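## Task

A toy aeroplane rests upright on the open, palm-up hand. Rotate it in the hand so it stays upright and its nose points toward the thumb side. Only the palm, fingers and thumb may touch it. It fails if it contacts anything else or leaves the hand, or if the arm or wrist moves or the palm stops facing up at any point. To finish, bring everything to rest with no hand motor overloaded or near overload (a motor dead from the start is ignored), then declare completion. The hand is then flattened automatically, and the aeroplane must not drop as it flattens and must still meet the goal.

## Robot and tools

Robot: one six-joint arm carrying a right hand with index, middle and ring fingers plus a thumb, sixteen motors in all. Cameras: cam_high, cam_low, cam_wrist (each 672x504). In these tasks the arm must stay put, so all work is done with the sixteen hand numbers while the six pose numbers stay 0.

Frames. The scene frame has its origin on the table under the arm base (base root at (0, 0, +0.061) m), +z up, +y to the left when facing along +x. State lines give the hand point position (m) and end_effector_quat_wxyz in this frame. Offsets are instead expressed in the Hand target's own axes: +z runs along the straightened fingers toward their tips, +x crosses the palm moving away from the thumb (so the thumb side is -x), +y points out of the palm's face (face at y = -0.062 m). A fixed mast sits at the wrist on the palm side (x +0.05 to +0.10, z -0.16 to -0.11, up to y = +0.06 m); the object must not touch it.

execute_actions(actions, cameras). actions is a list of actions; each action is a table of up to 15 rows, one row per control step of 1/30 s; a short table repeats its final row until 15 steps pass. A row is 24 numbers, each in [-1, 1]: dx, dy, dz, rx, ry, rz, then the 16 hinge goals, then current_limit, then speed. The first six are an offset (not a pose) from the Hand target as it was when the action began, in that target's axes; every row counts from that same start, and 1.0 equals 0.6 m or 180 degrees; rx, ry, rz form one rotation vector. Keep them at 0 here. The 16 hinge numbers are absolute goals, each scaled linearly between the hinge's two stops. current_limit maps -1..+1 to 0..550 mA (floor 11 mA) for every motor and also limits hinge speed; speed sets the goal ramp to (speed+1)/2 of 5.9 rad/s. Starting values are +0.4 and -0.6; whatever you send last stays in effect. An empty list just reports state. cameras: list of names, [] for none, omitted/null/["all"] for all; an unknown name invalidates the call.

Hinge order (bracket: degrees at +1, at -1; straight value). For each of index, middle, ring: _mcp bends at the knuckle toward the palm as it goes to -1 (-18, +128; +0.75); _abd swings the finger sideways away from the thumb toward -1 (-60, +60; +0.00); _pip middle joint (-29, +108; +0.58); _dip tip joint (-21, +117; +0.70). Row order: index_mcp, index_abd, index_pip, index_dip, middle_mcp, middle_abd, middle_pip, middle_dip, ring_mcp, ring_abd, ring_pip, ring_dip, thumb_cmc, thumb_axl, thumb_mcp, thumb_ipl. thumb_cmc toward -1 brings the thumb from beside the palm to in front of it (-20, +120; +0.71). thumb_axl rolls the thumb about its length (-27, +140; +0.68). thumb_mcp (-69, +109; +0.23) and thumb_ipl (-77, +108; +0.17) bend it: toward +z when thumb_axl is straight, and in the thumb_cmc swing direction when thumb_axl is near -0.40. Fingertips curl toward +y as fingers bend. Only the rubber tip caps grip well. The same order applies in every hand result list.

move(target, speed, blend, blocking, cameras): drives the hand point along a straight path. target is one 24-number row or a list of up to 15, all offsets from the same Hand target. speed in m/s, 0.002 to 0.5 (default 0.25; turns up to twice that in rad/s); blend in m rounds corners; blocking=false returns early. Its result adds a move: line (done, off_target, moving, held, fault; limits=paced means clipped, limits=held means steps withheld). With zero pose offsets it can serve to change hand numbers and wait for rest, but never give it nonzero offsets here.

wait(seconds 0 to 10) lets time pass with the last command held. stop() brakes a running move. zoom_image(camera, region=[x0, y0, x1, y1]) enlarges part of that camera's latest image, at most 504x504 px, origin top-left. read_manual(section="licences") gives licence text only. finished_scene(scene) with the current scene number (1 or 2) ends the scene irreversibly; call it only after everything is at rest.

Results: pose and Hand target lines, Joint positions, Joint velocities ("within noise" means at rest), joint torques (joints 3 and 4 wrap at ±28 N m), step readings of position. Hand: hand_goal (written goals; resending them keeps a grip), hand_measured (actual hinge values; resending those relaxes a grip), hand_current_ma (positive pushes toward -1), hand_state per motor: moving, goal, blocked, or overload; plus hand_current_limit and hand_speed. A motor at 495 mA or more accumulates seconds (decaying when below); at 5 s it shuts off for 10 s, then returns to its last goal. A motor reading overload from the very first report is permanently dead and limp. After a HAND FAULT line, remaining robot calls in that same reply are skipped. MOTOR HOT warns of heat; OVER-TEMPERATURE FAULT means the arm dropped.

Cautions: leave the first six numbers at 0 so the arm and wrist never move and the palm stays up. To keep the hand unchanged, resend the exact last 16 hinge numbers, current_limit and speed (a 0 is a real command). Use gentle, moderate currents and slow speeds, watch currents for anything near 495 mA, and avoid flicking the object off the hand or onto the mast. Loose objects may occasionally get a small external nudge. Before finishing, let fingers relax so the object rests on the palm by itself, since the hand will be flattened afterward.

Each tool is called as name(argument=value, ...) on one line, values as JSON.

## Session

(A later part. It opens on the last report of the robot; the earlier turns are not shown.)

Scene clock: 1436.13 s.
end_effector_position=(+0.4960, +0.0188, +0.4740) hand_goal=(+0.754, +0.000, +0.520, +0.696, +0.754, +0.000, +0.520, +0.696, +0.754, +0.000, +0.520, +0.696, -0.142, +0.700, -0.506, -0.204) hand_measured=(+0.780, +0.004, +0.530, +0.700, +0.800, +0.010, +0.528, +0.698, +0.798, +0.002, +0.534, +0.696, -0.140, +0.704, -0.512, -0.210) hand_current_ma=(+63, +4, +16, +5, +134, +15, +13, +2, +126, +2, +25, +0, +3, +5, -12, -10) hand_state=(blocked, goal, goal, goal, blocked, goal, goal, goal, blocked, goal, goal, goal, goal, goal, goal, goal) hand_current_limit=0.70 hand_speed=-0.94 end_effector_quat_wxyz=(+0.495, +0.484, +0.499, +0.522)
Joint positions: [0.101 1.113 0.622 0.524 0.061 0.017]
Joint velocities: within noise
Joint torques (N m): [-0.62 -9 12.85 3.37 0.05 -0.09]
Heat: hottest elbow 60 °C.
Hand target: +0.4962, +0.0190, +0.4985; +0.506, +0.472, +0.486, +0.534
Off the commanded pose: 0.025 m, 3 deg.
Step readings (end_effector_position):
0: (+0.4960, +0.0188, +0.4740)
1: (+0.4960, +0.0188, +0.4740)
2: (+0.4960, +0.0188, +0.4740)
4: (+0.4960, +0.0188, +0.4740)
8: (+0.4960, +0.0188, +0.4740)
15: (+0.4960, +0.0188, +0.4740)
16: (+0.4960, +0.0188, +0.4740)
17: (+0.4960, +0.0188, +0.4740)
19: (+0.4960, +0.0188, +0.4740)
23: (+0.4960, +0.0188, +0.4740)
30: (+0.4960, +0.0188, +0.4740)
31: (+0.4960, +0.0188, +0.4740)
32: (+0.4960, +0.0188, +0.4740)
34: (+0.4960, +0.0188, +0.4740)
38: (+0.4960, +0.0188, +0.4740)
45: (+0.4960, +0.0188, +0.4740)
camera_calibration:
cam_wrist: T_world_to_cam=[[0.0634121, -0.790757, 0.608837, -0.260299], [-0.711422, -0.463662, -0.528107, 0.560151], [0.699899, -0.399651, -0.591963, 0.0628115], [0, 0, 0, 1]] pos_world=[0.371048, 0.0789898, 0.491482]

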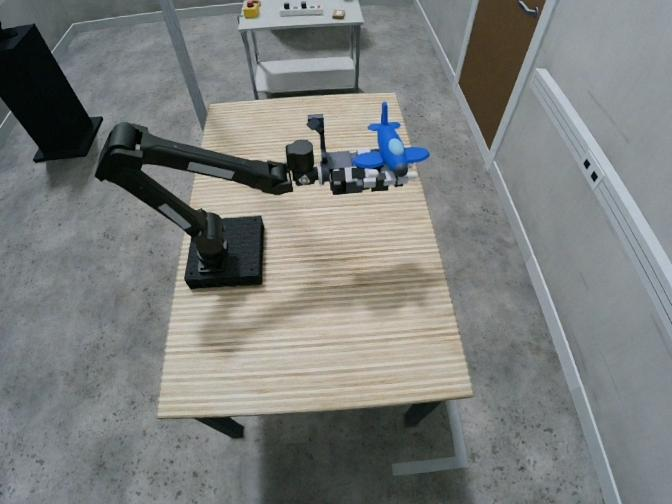

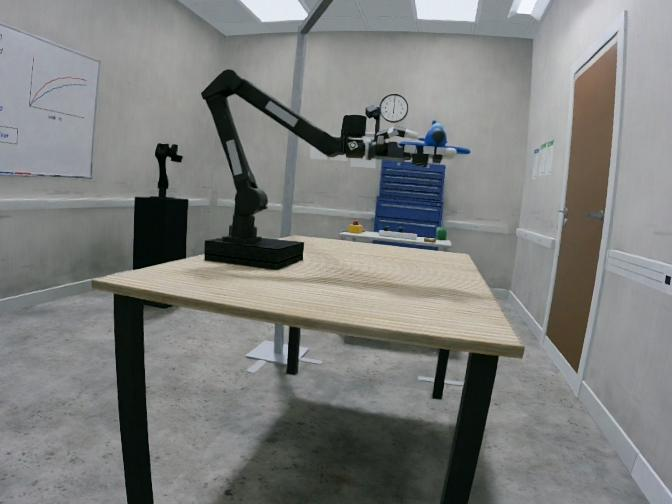

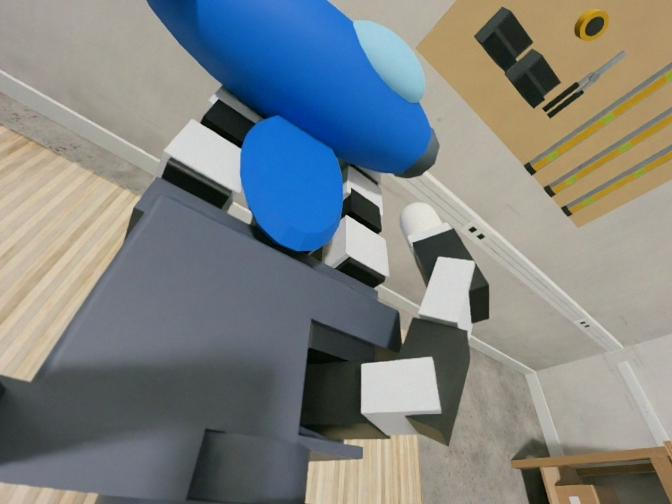

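execute_actions(actions=[[[0,0,0,0,0,0, 0.754,0.0,0.52,0.696, 0.754,0.0,0.52,0.696, 0.754,0.0,0.52,0.696, -0.143,0.699,-0.2,-0.1, 0.7,-0.85]],
[[0,0,0,0,0,0, 0.754,0.0,0.52,0.696, 0.754,0.0,0.52,0.696, 0.754,0.0,0.52,0.696, -0.143,0.699,0.0,0.0, 0.7,-0.85]],
[[0,0,0,0,0,0, 0.754,0.0,0.52,0.696, 0.754,0.0,0.52,0.696, 0.754,0.0,0.52,0.696, -0.143,0.699,0.23,0.17, 0.7,-0.85]],
[[0,0,0,0,0,0, 0.754,0.0,0.52,0.696, 0.754,0.0,0.52,0.696, 0.754,0.0,0.52,0.696, -0.143,0.699,0.23,0.17, 0.7,-0.85]]], cameras=["cam_high","cam_low","cam_wrist"])

zoom_image(camera="cam_high", region=[335, 120, 435, 200])

zoom_image(camera="cam_low", region=[375, 95, 475, 175])

Scene clock: 1491.00 s.
end_effector_position=(+0.4960, +0.0188, +0.4740) hand_goal=(+0.754, +0.000, +0.520, +0.696, +0.754, +0.000, +0.520, +0.696, +0.754, +0.000, +0.520, +0.696, -0.142, +0.700, +0.230, +0.170) hand_measured=(+0.780, +0.004, +0.530, +0.700, +0.800, +0.010, +0.528, +0.698, +0.798, +0.002, +0.534, +0.696, -0.138, +0.702, +0.228, +0.168) hand_current_ma=(+63, +4, +16, +5, +135, +15, +13, +2, +126, +2, +25, +0, +5, +4, -4, -4) hand_state=(blocked, goal, goal, goal, blocked, goal, goal, goal, blocked, goal, goal, goal, goal, goal, goal, goal) hand_current_limit=0.70 hand_speed=-0.85 end_effector_quat_wxyz=(+0.495, +0.484, +0.499, +0.522)
Joint positions: [0.101 1.113 0.622 0.524 0.061 0.017]
Joint velocities: within noise
Joint torques (N m): [-0.62 -9.29 12.75 3.3 0.05 -0.11]
Heat: hottest elbow 61 °C.
Hand target: +0.4962, +0.0190, +0.4985; +0.506, +0.472, +0.486, +0.534
Off the commanded pose: 0.025 m, 3 deg.
Step readings (end_effector_position):
0: (+0.4960, +0.0188, +0.4740)
1: (+0.4960, +0.0188, +0.4740)
2: (+0.4960, +0.0188, +0.4740)
4: (+0.4960, +0.0188, +0.4740)
8: (+0.4960, +0.0188, +0.4740)
15: (+0.4960, +0.0188, +0.4740)
16: (+0.4960, +0.0188, +0.4740)
17: (+0.4960, +0.0188, +0.4740)
19: (+0.4960, +0.0188, +0.4740)
23: (+0.4960, +0.0188, +0.4740)
30: (+0.4960, +0.0188, +0.4740)
31: (+0.4960, +0.0188, +0.4740)
32: (+0.4960, +0.0188, +0.4740)
34: (+0.4960, +0.0188, +0.4740)
38: (+0.4960, +0.0188, +0.4740)
45: (+0.4960, +0.0188, +0.4740)
46: (+0.4960, +0.0188, +0.4740)
47: (+0.4960, +0.0188, +0.4740)
49: (+0.4960, +0.0188, +0.4740)
53: (+0.4960, +0.0188, +0.4740)
60: (+0.4960, +0.0188, +0.4740)
camera_calibration:
cam_wrist: T_world_to_cam=[[0.0634121, -0.790757, 0.608837, -0.260299], [-0.711422, -0.463662, -0.528107, 0.560151], [0.699899, -0.399651, -0.591963, 0.0628115], [0, 0, 0, 1]] pos_world=[0.371048, 0.0789898, 0.491482]

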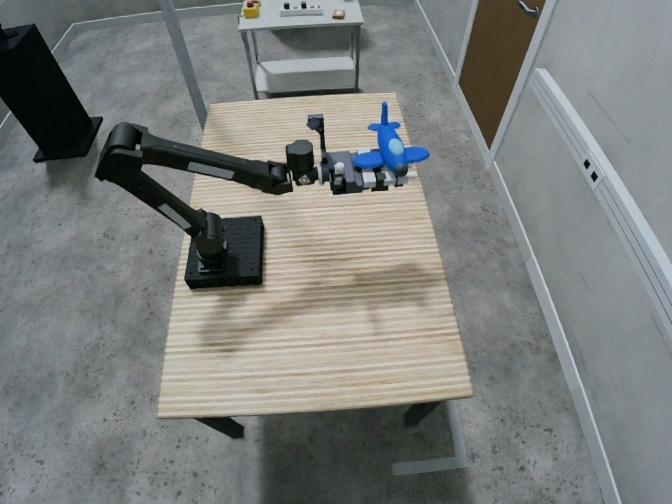

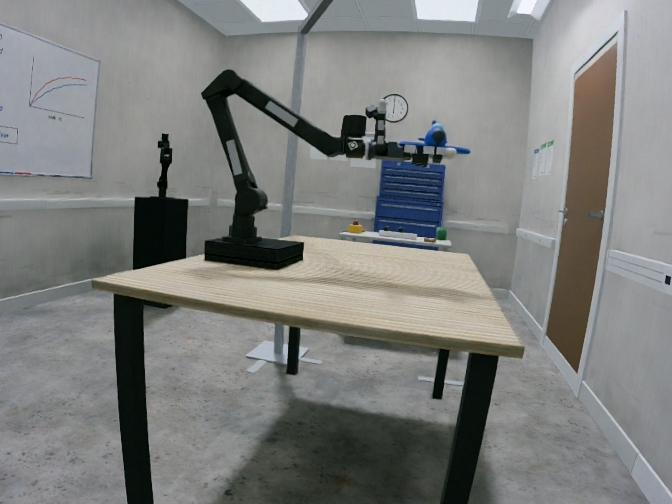

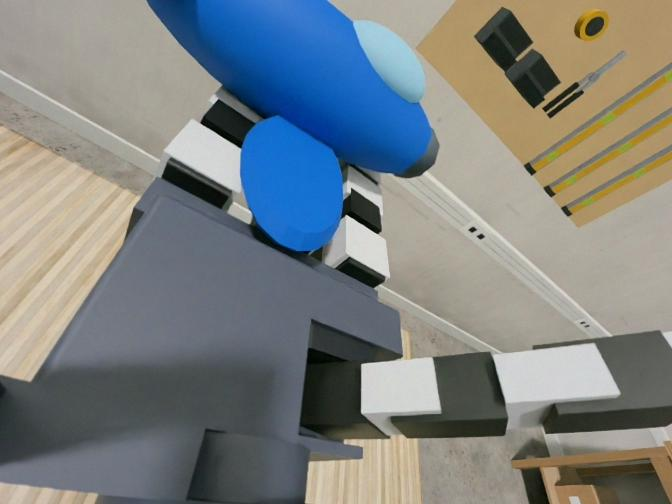

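Scaled by 5.040 from the camera's 672x504 image, which has a finer 960x720 frame.

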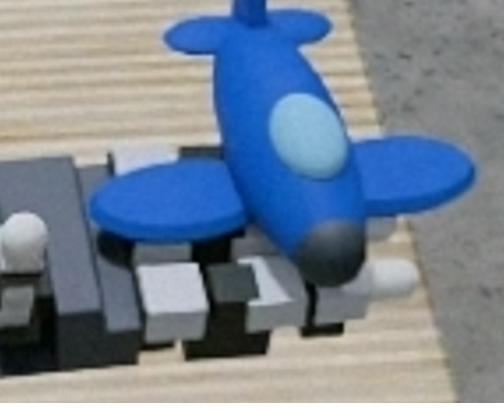

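Scaled by 5.040 from the camera's 672x504 image, which has a finer 960x720 frame.

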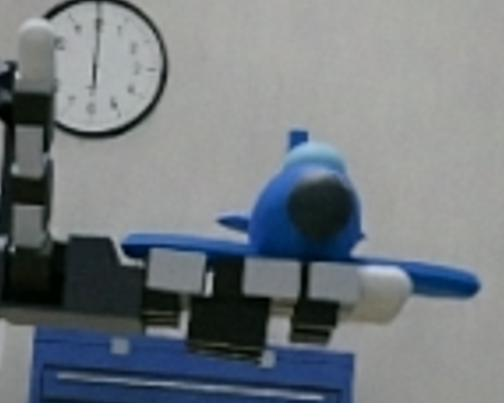

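execute_actions(actions=[[[0,0,0,0,0,0, 0.754,0.0,0.52,0.696, 0.754,0.0,0.52,0.696, 0.754,0.0,0.52,0.696, 0.1,0.677,0.23,0.17, 0.7,-0.88]],
[[0,0,0,0,0,0, 0.754,0.0,0.52,0.696, 0.754,0.0,0.52,0.696, 0.754,0.0,0.52,0.696, 0.3,0.677,0.23,0.17, 0.7,-0.85]],
[[0,0,0,0,0,0, 0.754,0.0,0.52,0.696, 0.754,0.0,0.52,0.696, 0.754,0.0,0.52,0.696, 0.5,0.677,0.23,0.17, 0.7,-0.85]],
[[0,0,0,0,0,0, 0.754,0.0,0.52,0.696, 0.754,0.0,0.52,0.696, 0.754,0.0,0.52,0.696, 0.71,0.677,0.23,0.17, 0.7,-0.85]],
[[0,0,0,0,0,0, 0.754,0.0,0.52,0.696, 0.754,0.0,0.52,0.696, 0.754,0.0,0.52,0.696, 0.71,0.677,0.23,0.17, 0.7,-0.85]]], cameras=["cam_high","cam_low","cam_wrist"])

zoom_image(camera="cam_high", region=[335, 120, 435, 200])

zoom_image(camera="cam_low", region=[375, 95, 475, 175])

Scene clock: 1517.20 s.
end_effector_position=(+0.4960, +0.0188, +0.4740) hand_goal=(+0.754, +0.000, +0.520, +0.696, +0.754, +0.000, +0.520, +0.696, +0.754, +0.000, +0.520, +0.696, +0.710, +0.678, +0.230, +0.170) hand_measured=(+0.780, +0.004, +0.530, +0.700, +0.800, +0.010, +0.528, +0.698, +0.798, +0.002, +0.534, +0.696, +0.720, +0.680, +0.228, +0.168) hand_current_ma=(+63, +4, +16, +5, +134, +15, +13, +2, +126, +2, +25, +0, +17, +4, -3, -3) hand_state=(blocked, goal, goal, goal, blocked, goal, goal, goal, blocked, goal, goal, goal, goal, goal, goal, goal) hand_current_limit=0.70 hand_speed=-0.85 end_effector_quat_wxyz=(+0.495, +0.484, +0.499, +0.522)
Joint positions: [0.101 1.113 0.622 0.524 0.061 0.017]
Joint velocities: within noise
Joint torques (N m): [-0.67 -9 12.85 3.26 0.05 -0.13]
Heat: hottest elbow 61 °C.
Hand target: +0.4962, +0.0190, +0.4985; +0.506, +0.472, +0.486, +0.534
Off the commanded pose: 0.025 m, 3 deg.
Step readings (end_effector_position):
0: (+0.4960, +0.0188, +0.4740)
1: (+0.4960, +0.0188, +0.4740)
2: (+0.4960, +0.0188, +0.4740)
4: (+0.4960, +0.0188, +0.4740)
8: (+0.4960, +0.0188, +0.4740)
15: (+0.4960, +0.0188, +0.4740)
16: (+0.4960, +0.0188, +0.4740)
17: (+0.4960, +0.0188, +0.4740)
19: (+0.4960, +0.0188, +0.4740)
23: (+0.4960, +0.0188, +0.4740)
30: (+0.4960, +0.0188, +0.4740)
31: (+0.4960, +0.0188, +0.4740)
32: (+0.4960, +0.0188, +0.4740)
34: (+0.4960, +0.0188, +0.4740)
38: (+0.4960, +0.0188, +0.4740)
45: (+0.4960, +0.0188, +0.4740)
46: (+0.4960, +0.0188, +0.4740)
47: (+0.4960, +0.0188, +0.4740)
49: (+0.4960, +0.0188, +0.4740)
53: (+0.4960, +0.0188, +0.4740)
60: (+0.4960, +0.0188, +0.4740)
61: (+0.4960, +0.0188, +0.4740)
62: (+0.4960, +0.0188, +0.4740)
64: (+0.4960, +0.0188, +0.4740)
68: (+0.4960, +0.0188, +0.4740)
75: (+0.4960, +0.0188, +0.4740)
camera_calibration:
cam_wrist: T_world_to_cam=[[0.0634121, -0.790757, 0.608837, -0.260299], [-0.711422, -0.463662, -0.528107, 0.560151], [0.699899, -0.399651, -0.591963, 0.0628115], [0, 0, 0, 1]] pos_world=[0.371048, 0.0789898, 0.491482]

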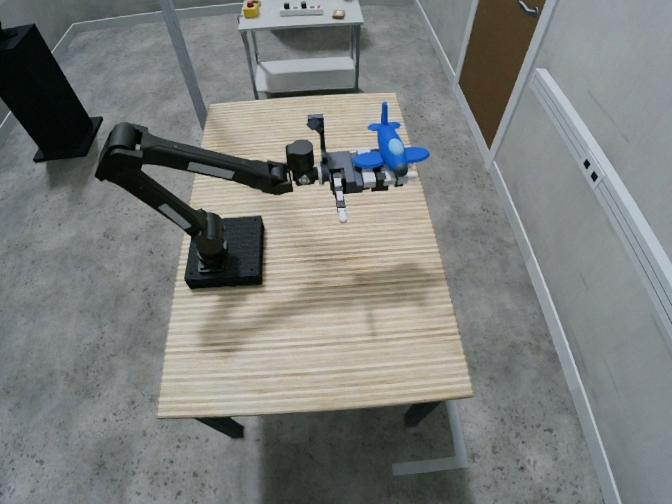

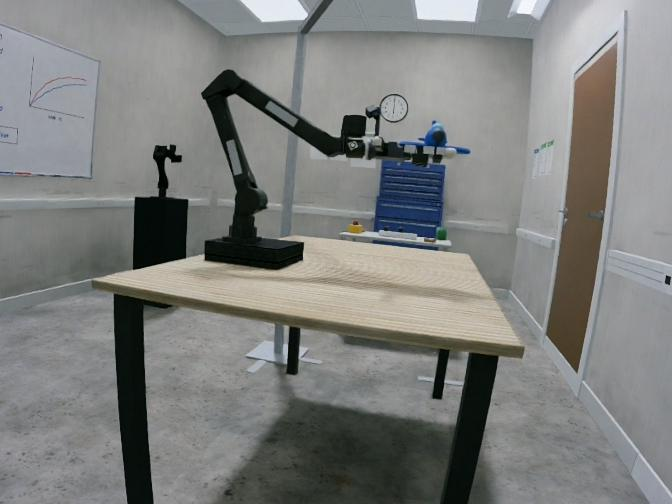

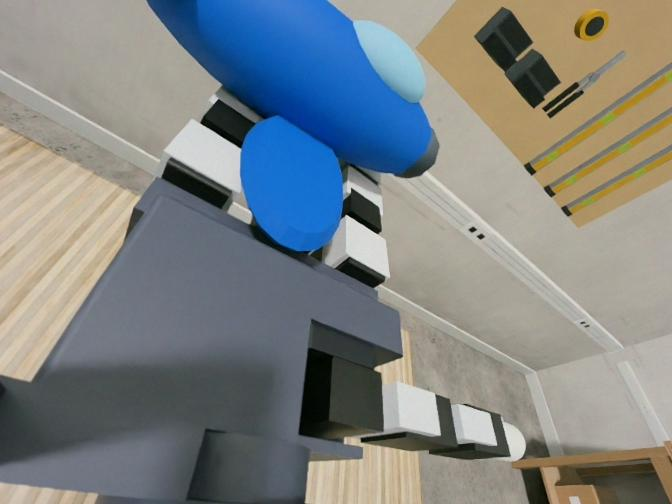

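Scaled by 5.040 from the camera's 672x504 image, which has a finer 960x720 frame.

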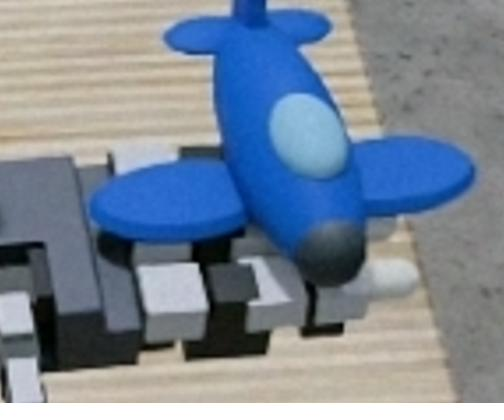

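Scaled by 5.040 from the camera's 672x504 image, which has a finer 960x720 frame.

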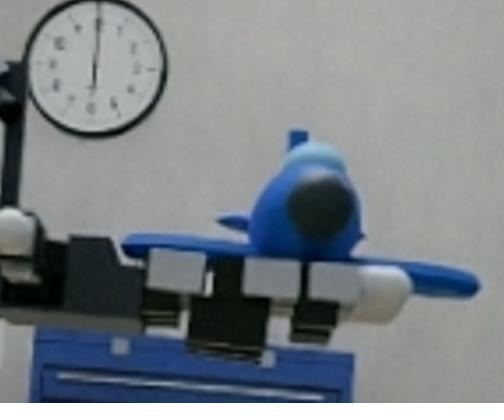

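execute_actions(actions=[[[0,0,0,0,0,0, 0.754,0.0,0.54,0.696, 0.754,0.0,0.54,0.696, 0.754,0.0,0.54,0.696, 0.71,0.677,0.23,0.17, 0.7,-0.97]],
[[0,0,0,0,0,0, 0.754,0.0,0.56,0.696, 0.754,0.0,0.56,0.696, 0.754,0.0,0.56,0.696, 0.71,0.677,0.23,0.17, 0.7,-0.97]],
[[0,0,0,0,0,0, 0.754,0.0,0.576,0.696, 0.754,0.0,0.576,0.696, 0.754,0.0,0.576,0.696, 0.71,0.677,0.23,0.17, 0.7,-0.97]],
[[0,0,0,0,0,0, 0.754,0.0,0.576,0.696, 0.754,0.0,0.576,0.696, 0.754,0.0,0.576,0.696, 0.71,0.677,0.23,0.17, 0.7,-0.97]]], cameras=["cam_high","cam_low","cam_wrist"])

zoom_image(camera="cam_high", region=[335, 120, 435, 200])

zoom_image(camera="cam_low", region=[375, 95, 475, 175])

Scene clock: 1530.40 s.
end_effector_position=(+0.4960, +0.0188, +0.4740) hand_goal=(+0.754, +0.000, +0.576, +0.696, +0.754, +0.000, +0.576, +0.696, +0.754, +0.000, +0.576, +0.696, +0.710, +0.678, +0.230, +0.170) hand_measured=(+0.780, +0.004, +0.576, +0.700, +0.800, +0.006, +0.582, +0.698, +0.798, +0.002, +0.578, +0.696, +0.720, +0.680, +0.228, +0.168) hand_current_ma=(+63, +4, +0, +5, +131, +8, +8, +2, +123, +1, +1, +0, +17, +4, -3, -3) hand_state=(blocked, goal, goal, goal, blocked, goal, goal, goal, blocked, goal, goal, goal, goal, goal, goal, goal) hand_current_limit=0.70 hand_speed=-0.97 end_effector_quat_wxyz=(+0.495, +0.484, +0.499, +0.522)
Joint positions: [0.101 1.113 0.622 0.524 0.061 0.017]
Joint velocities: within noise
Joint torques (N m): [-0.67 -9.05 12.86 3.32 0.06 -0.12]
Heat: hottest elbow 61 °C.
Hand target: +0.4962, +0.0190, +0.4985; +0.506, +0.472, +0.486, +0.534
Off the commanded pose: 0.025 m, 3 deg.
Step readings (end_effector_position):
0: (+0.4960, +0.0188, +0.4740)
1: (+0.4960, +0.0188, +0.4740)
2: (+0.4960, +0.0188, +0.4740)
4: (+0.4960, +0.0188, +0.4740)
8: (+0.4960, +0.0188, +0.4740)
15: (+0.4960, +0.0188, +0.4740)
16: (+0.4960, +0.0188, +0.4740)
17: (+0.4960, +0.0188, +0.4740)
19: (+0.4960, +0.0188, +0.4740)
23: (+0.4960, +0.0188, +0.4740)
30: (+0.4960, +0.0188, +0.4740)
31: (+0.4960, +0.0188, +0.4740)
32: (+0.4960, +0.0188, +0.4740)
34: (+0.4960, +0.0188, +0.4740)
38: (+0.4960, +0.0188, +0.4740)
45: (+0.4960, +0.0188, +0.4740)
46: (+0.4960, +0.0188, +0.4740)
47: (+0.4960, +0.0188, +0.4740)
49: (+0.4960, +0.0188, +0.4740)
53: (+0.4960, +0.0188, +0.4740)
60: (+0.4960, +0.0188, +0.4740)
camera_calibration:
cam_wrist: T_world_to_cam=[[0.0634121, -0.790757, 0.608837, -0.260299], [-0.711422, -0.463662, -0.528107, 0.560151], [0.699899, -0.399651, -0.591963, 0.0628115], [0, 0, 0, 1]] pos_world=[0.371048, 0.0789898, 0.491482]

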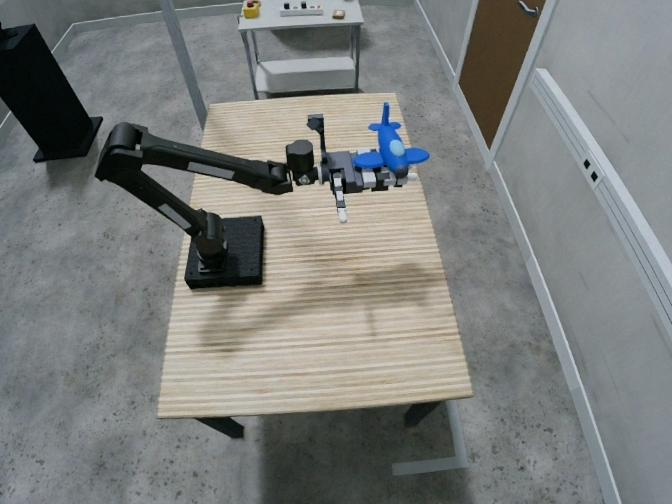

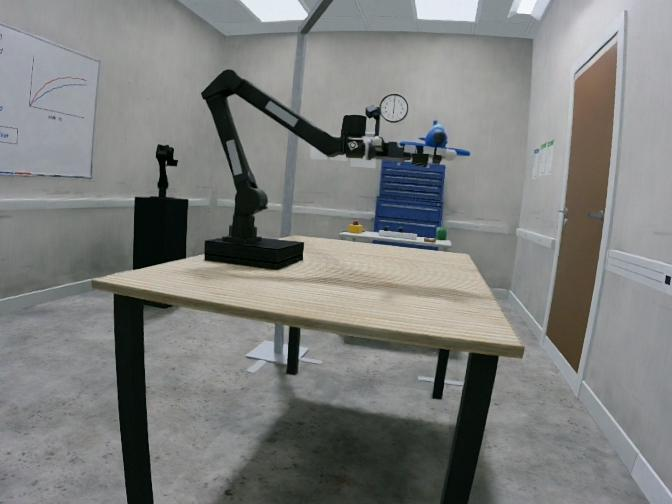

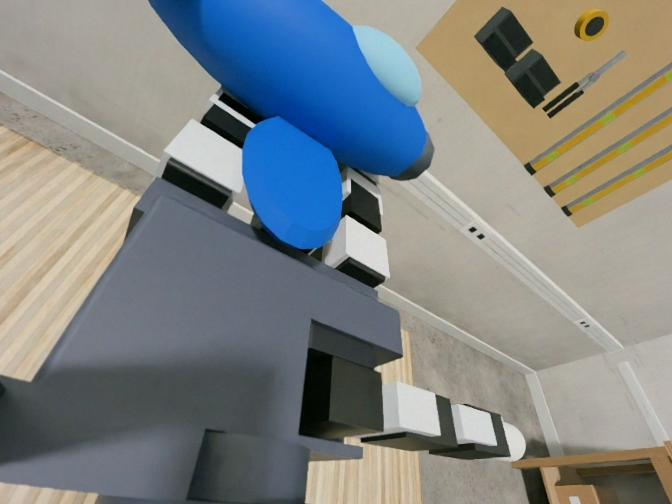

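Scaled by 5.040 from the camera's 672x504 image, which has a finer 960x720 frame.

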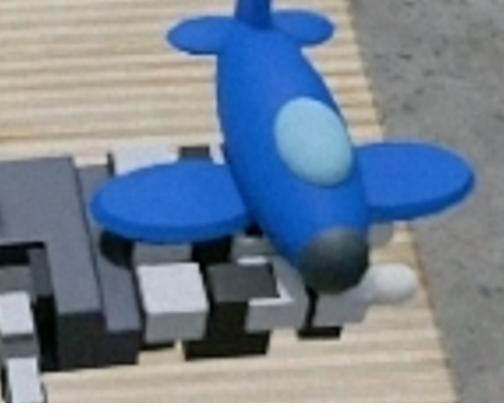

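Scaled by 5.040 from the camera's 672x504 image, which has a finer 960x720 frame.

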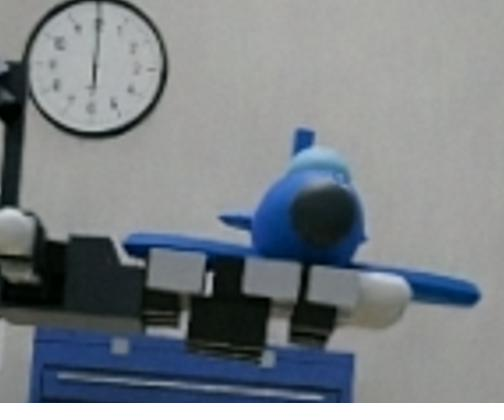

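wait(seconds=3, cameras=["cam_high","cam_low"])

zoom_image(camera="cam_high", region=[335, 120, 435, 200])

zoom_image(camera="cam_low", region=[375, 95, 475, 175])

Scene clock: 1546.43 s.
end_effector_position=(+0.4960, +0.0188, +0.4740) hand_goal=(+0.754, +0.000, +0.576, +0.696, +0.754, +0.000, +0.576, +0.696, +0.754, +0.000, +0.576, +0.696, +0.710, +0.678, +0.230, +0.170) hand_measured=(+0.780, +0.004, +0.576, +0.700, +0.800, +0.006, +0.582, +0.698, +0.798, +0.002, +0.578, +0.696, +0.720, +0.680, +0.228, +0.168) hand_current_ma=(+63, +4, +0, +5, +131, +8, +8, +2, +123, +1, +1, +0, +17, +4, -3, -3) hand_state=(blocked, goal, goal, goal, blocked, goal, goal, goal, blocked, goal, goal, goal, goal, goal, goal, goal) hand_current_limit=0.70 hand_speed=-0.97 end_effector_quat_wxyz=(+0.495, +0.484, +0.499, +0.522)
Joint positions: [0.101 1.113 0.622 0.524 0.061 0.017]
Joint velocities: within noise
Joint torques (N m): [-0.5 -9.23 12.78 3.3 0.06 -0.13]
Heat: hottest elbow 61 °C.
Hand target: +0.4962, +0.0190, +0.4985; +0.506, +0.472, +0.486, +0.534
Off the commanded pose: 0.025 m, 3 deg.
wait: 3.00 s; at rest from the start
Images, in order (width x height): cam_high 672x504, cam_low 672x504.

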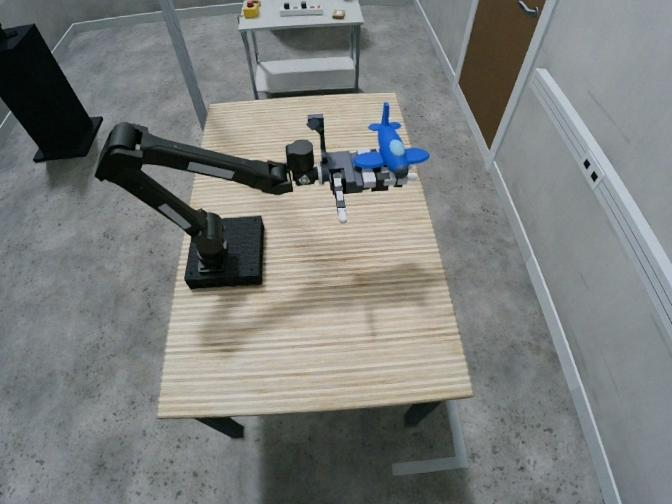

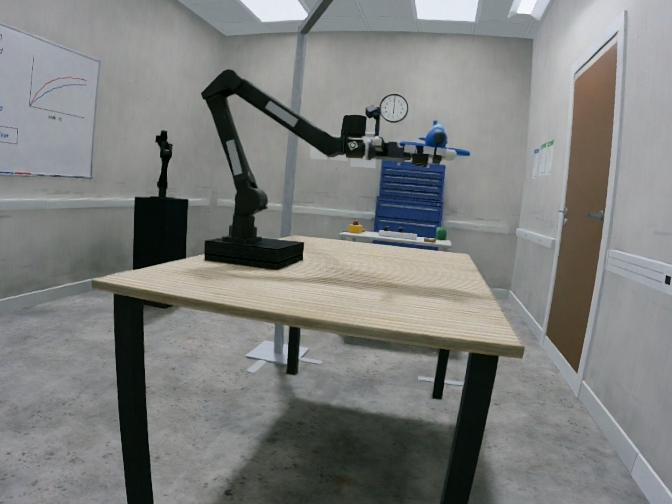

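Scaled by 5.040 from the camera's 672x504 image, which has a finer 960x720 frame.

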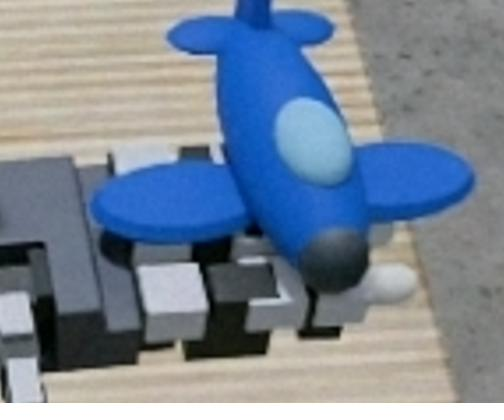

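Scaled by 5.040 from the camera's 672x504 image, which has a finer 960x720 frame.

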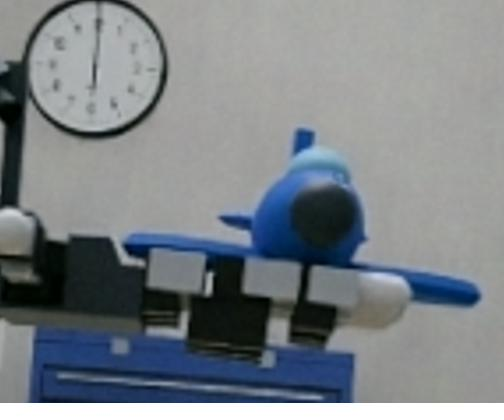

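The toy aeroplane sits right side up on the open hand with its nose toward the thumb side. Everything is still, and no motor is close to overload. This scene is done.

finished_scene(scene=2)

The scene is finished: the task was done.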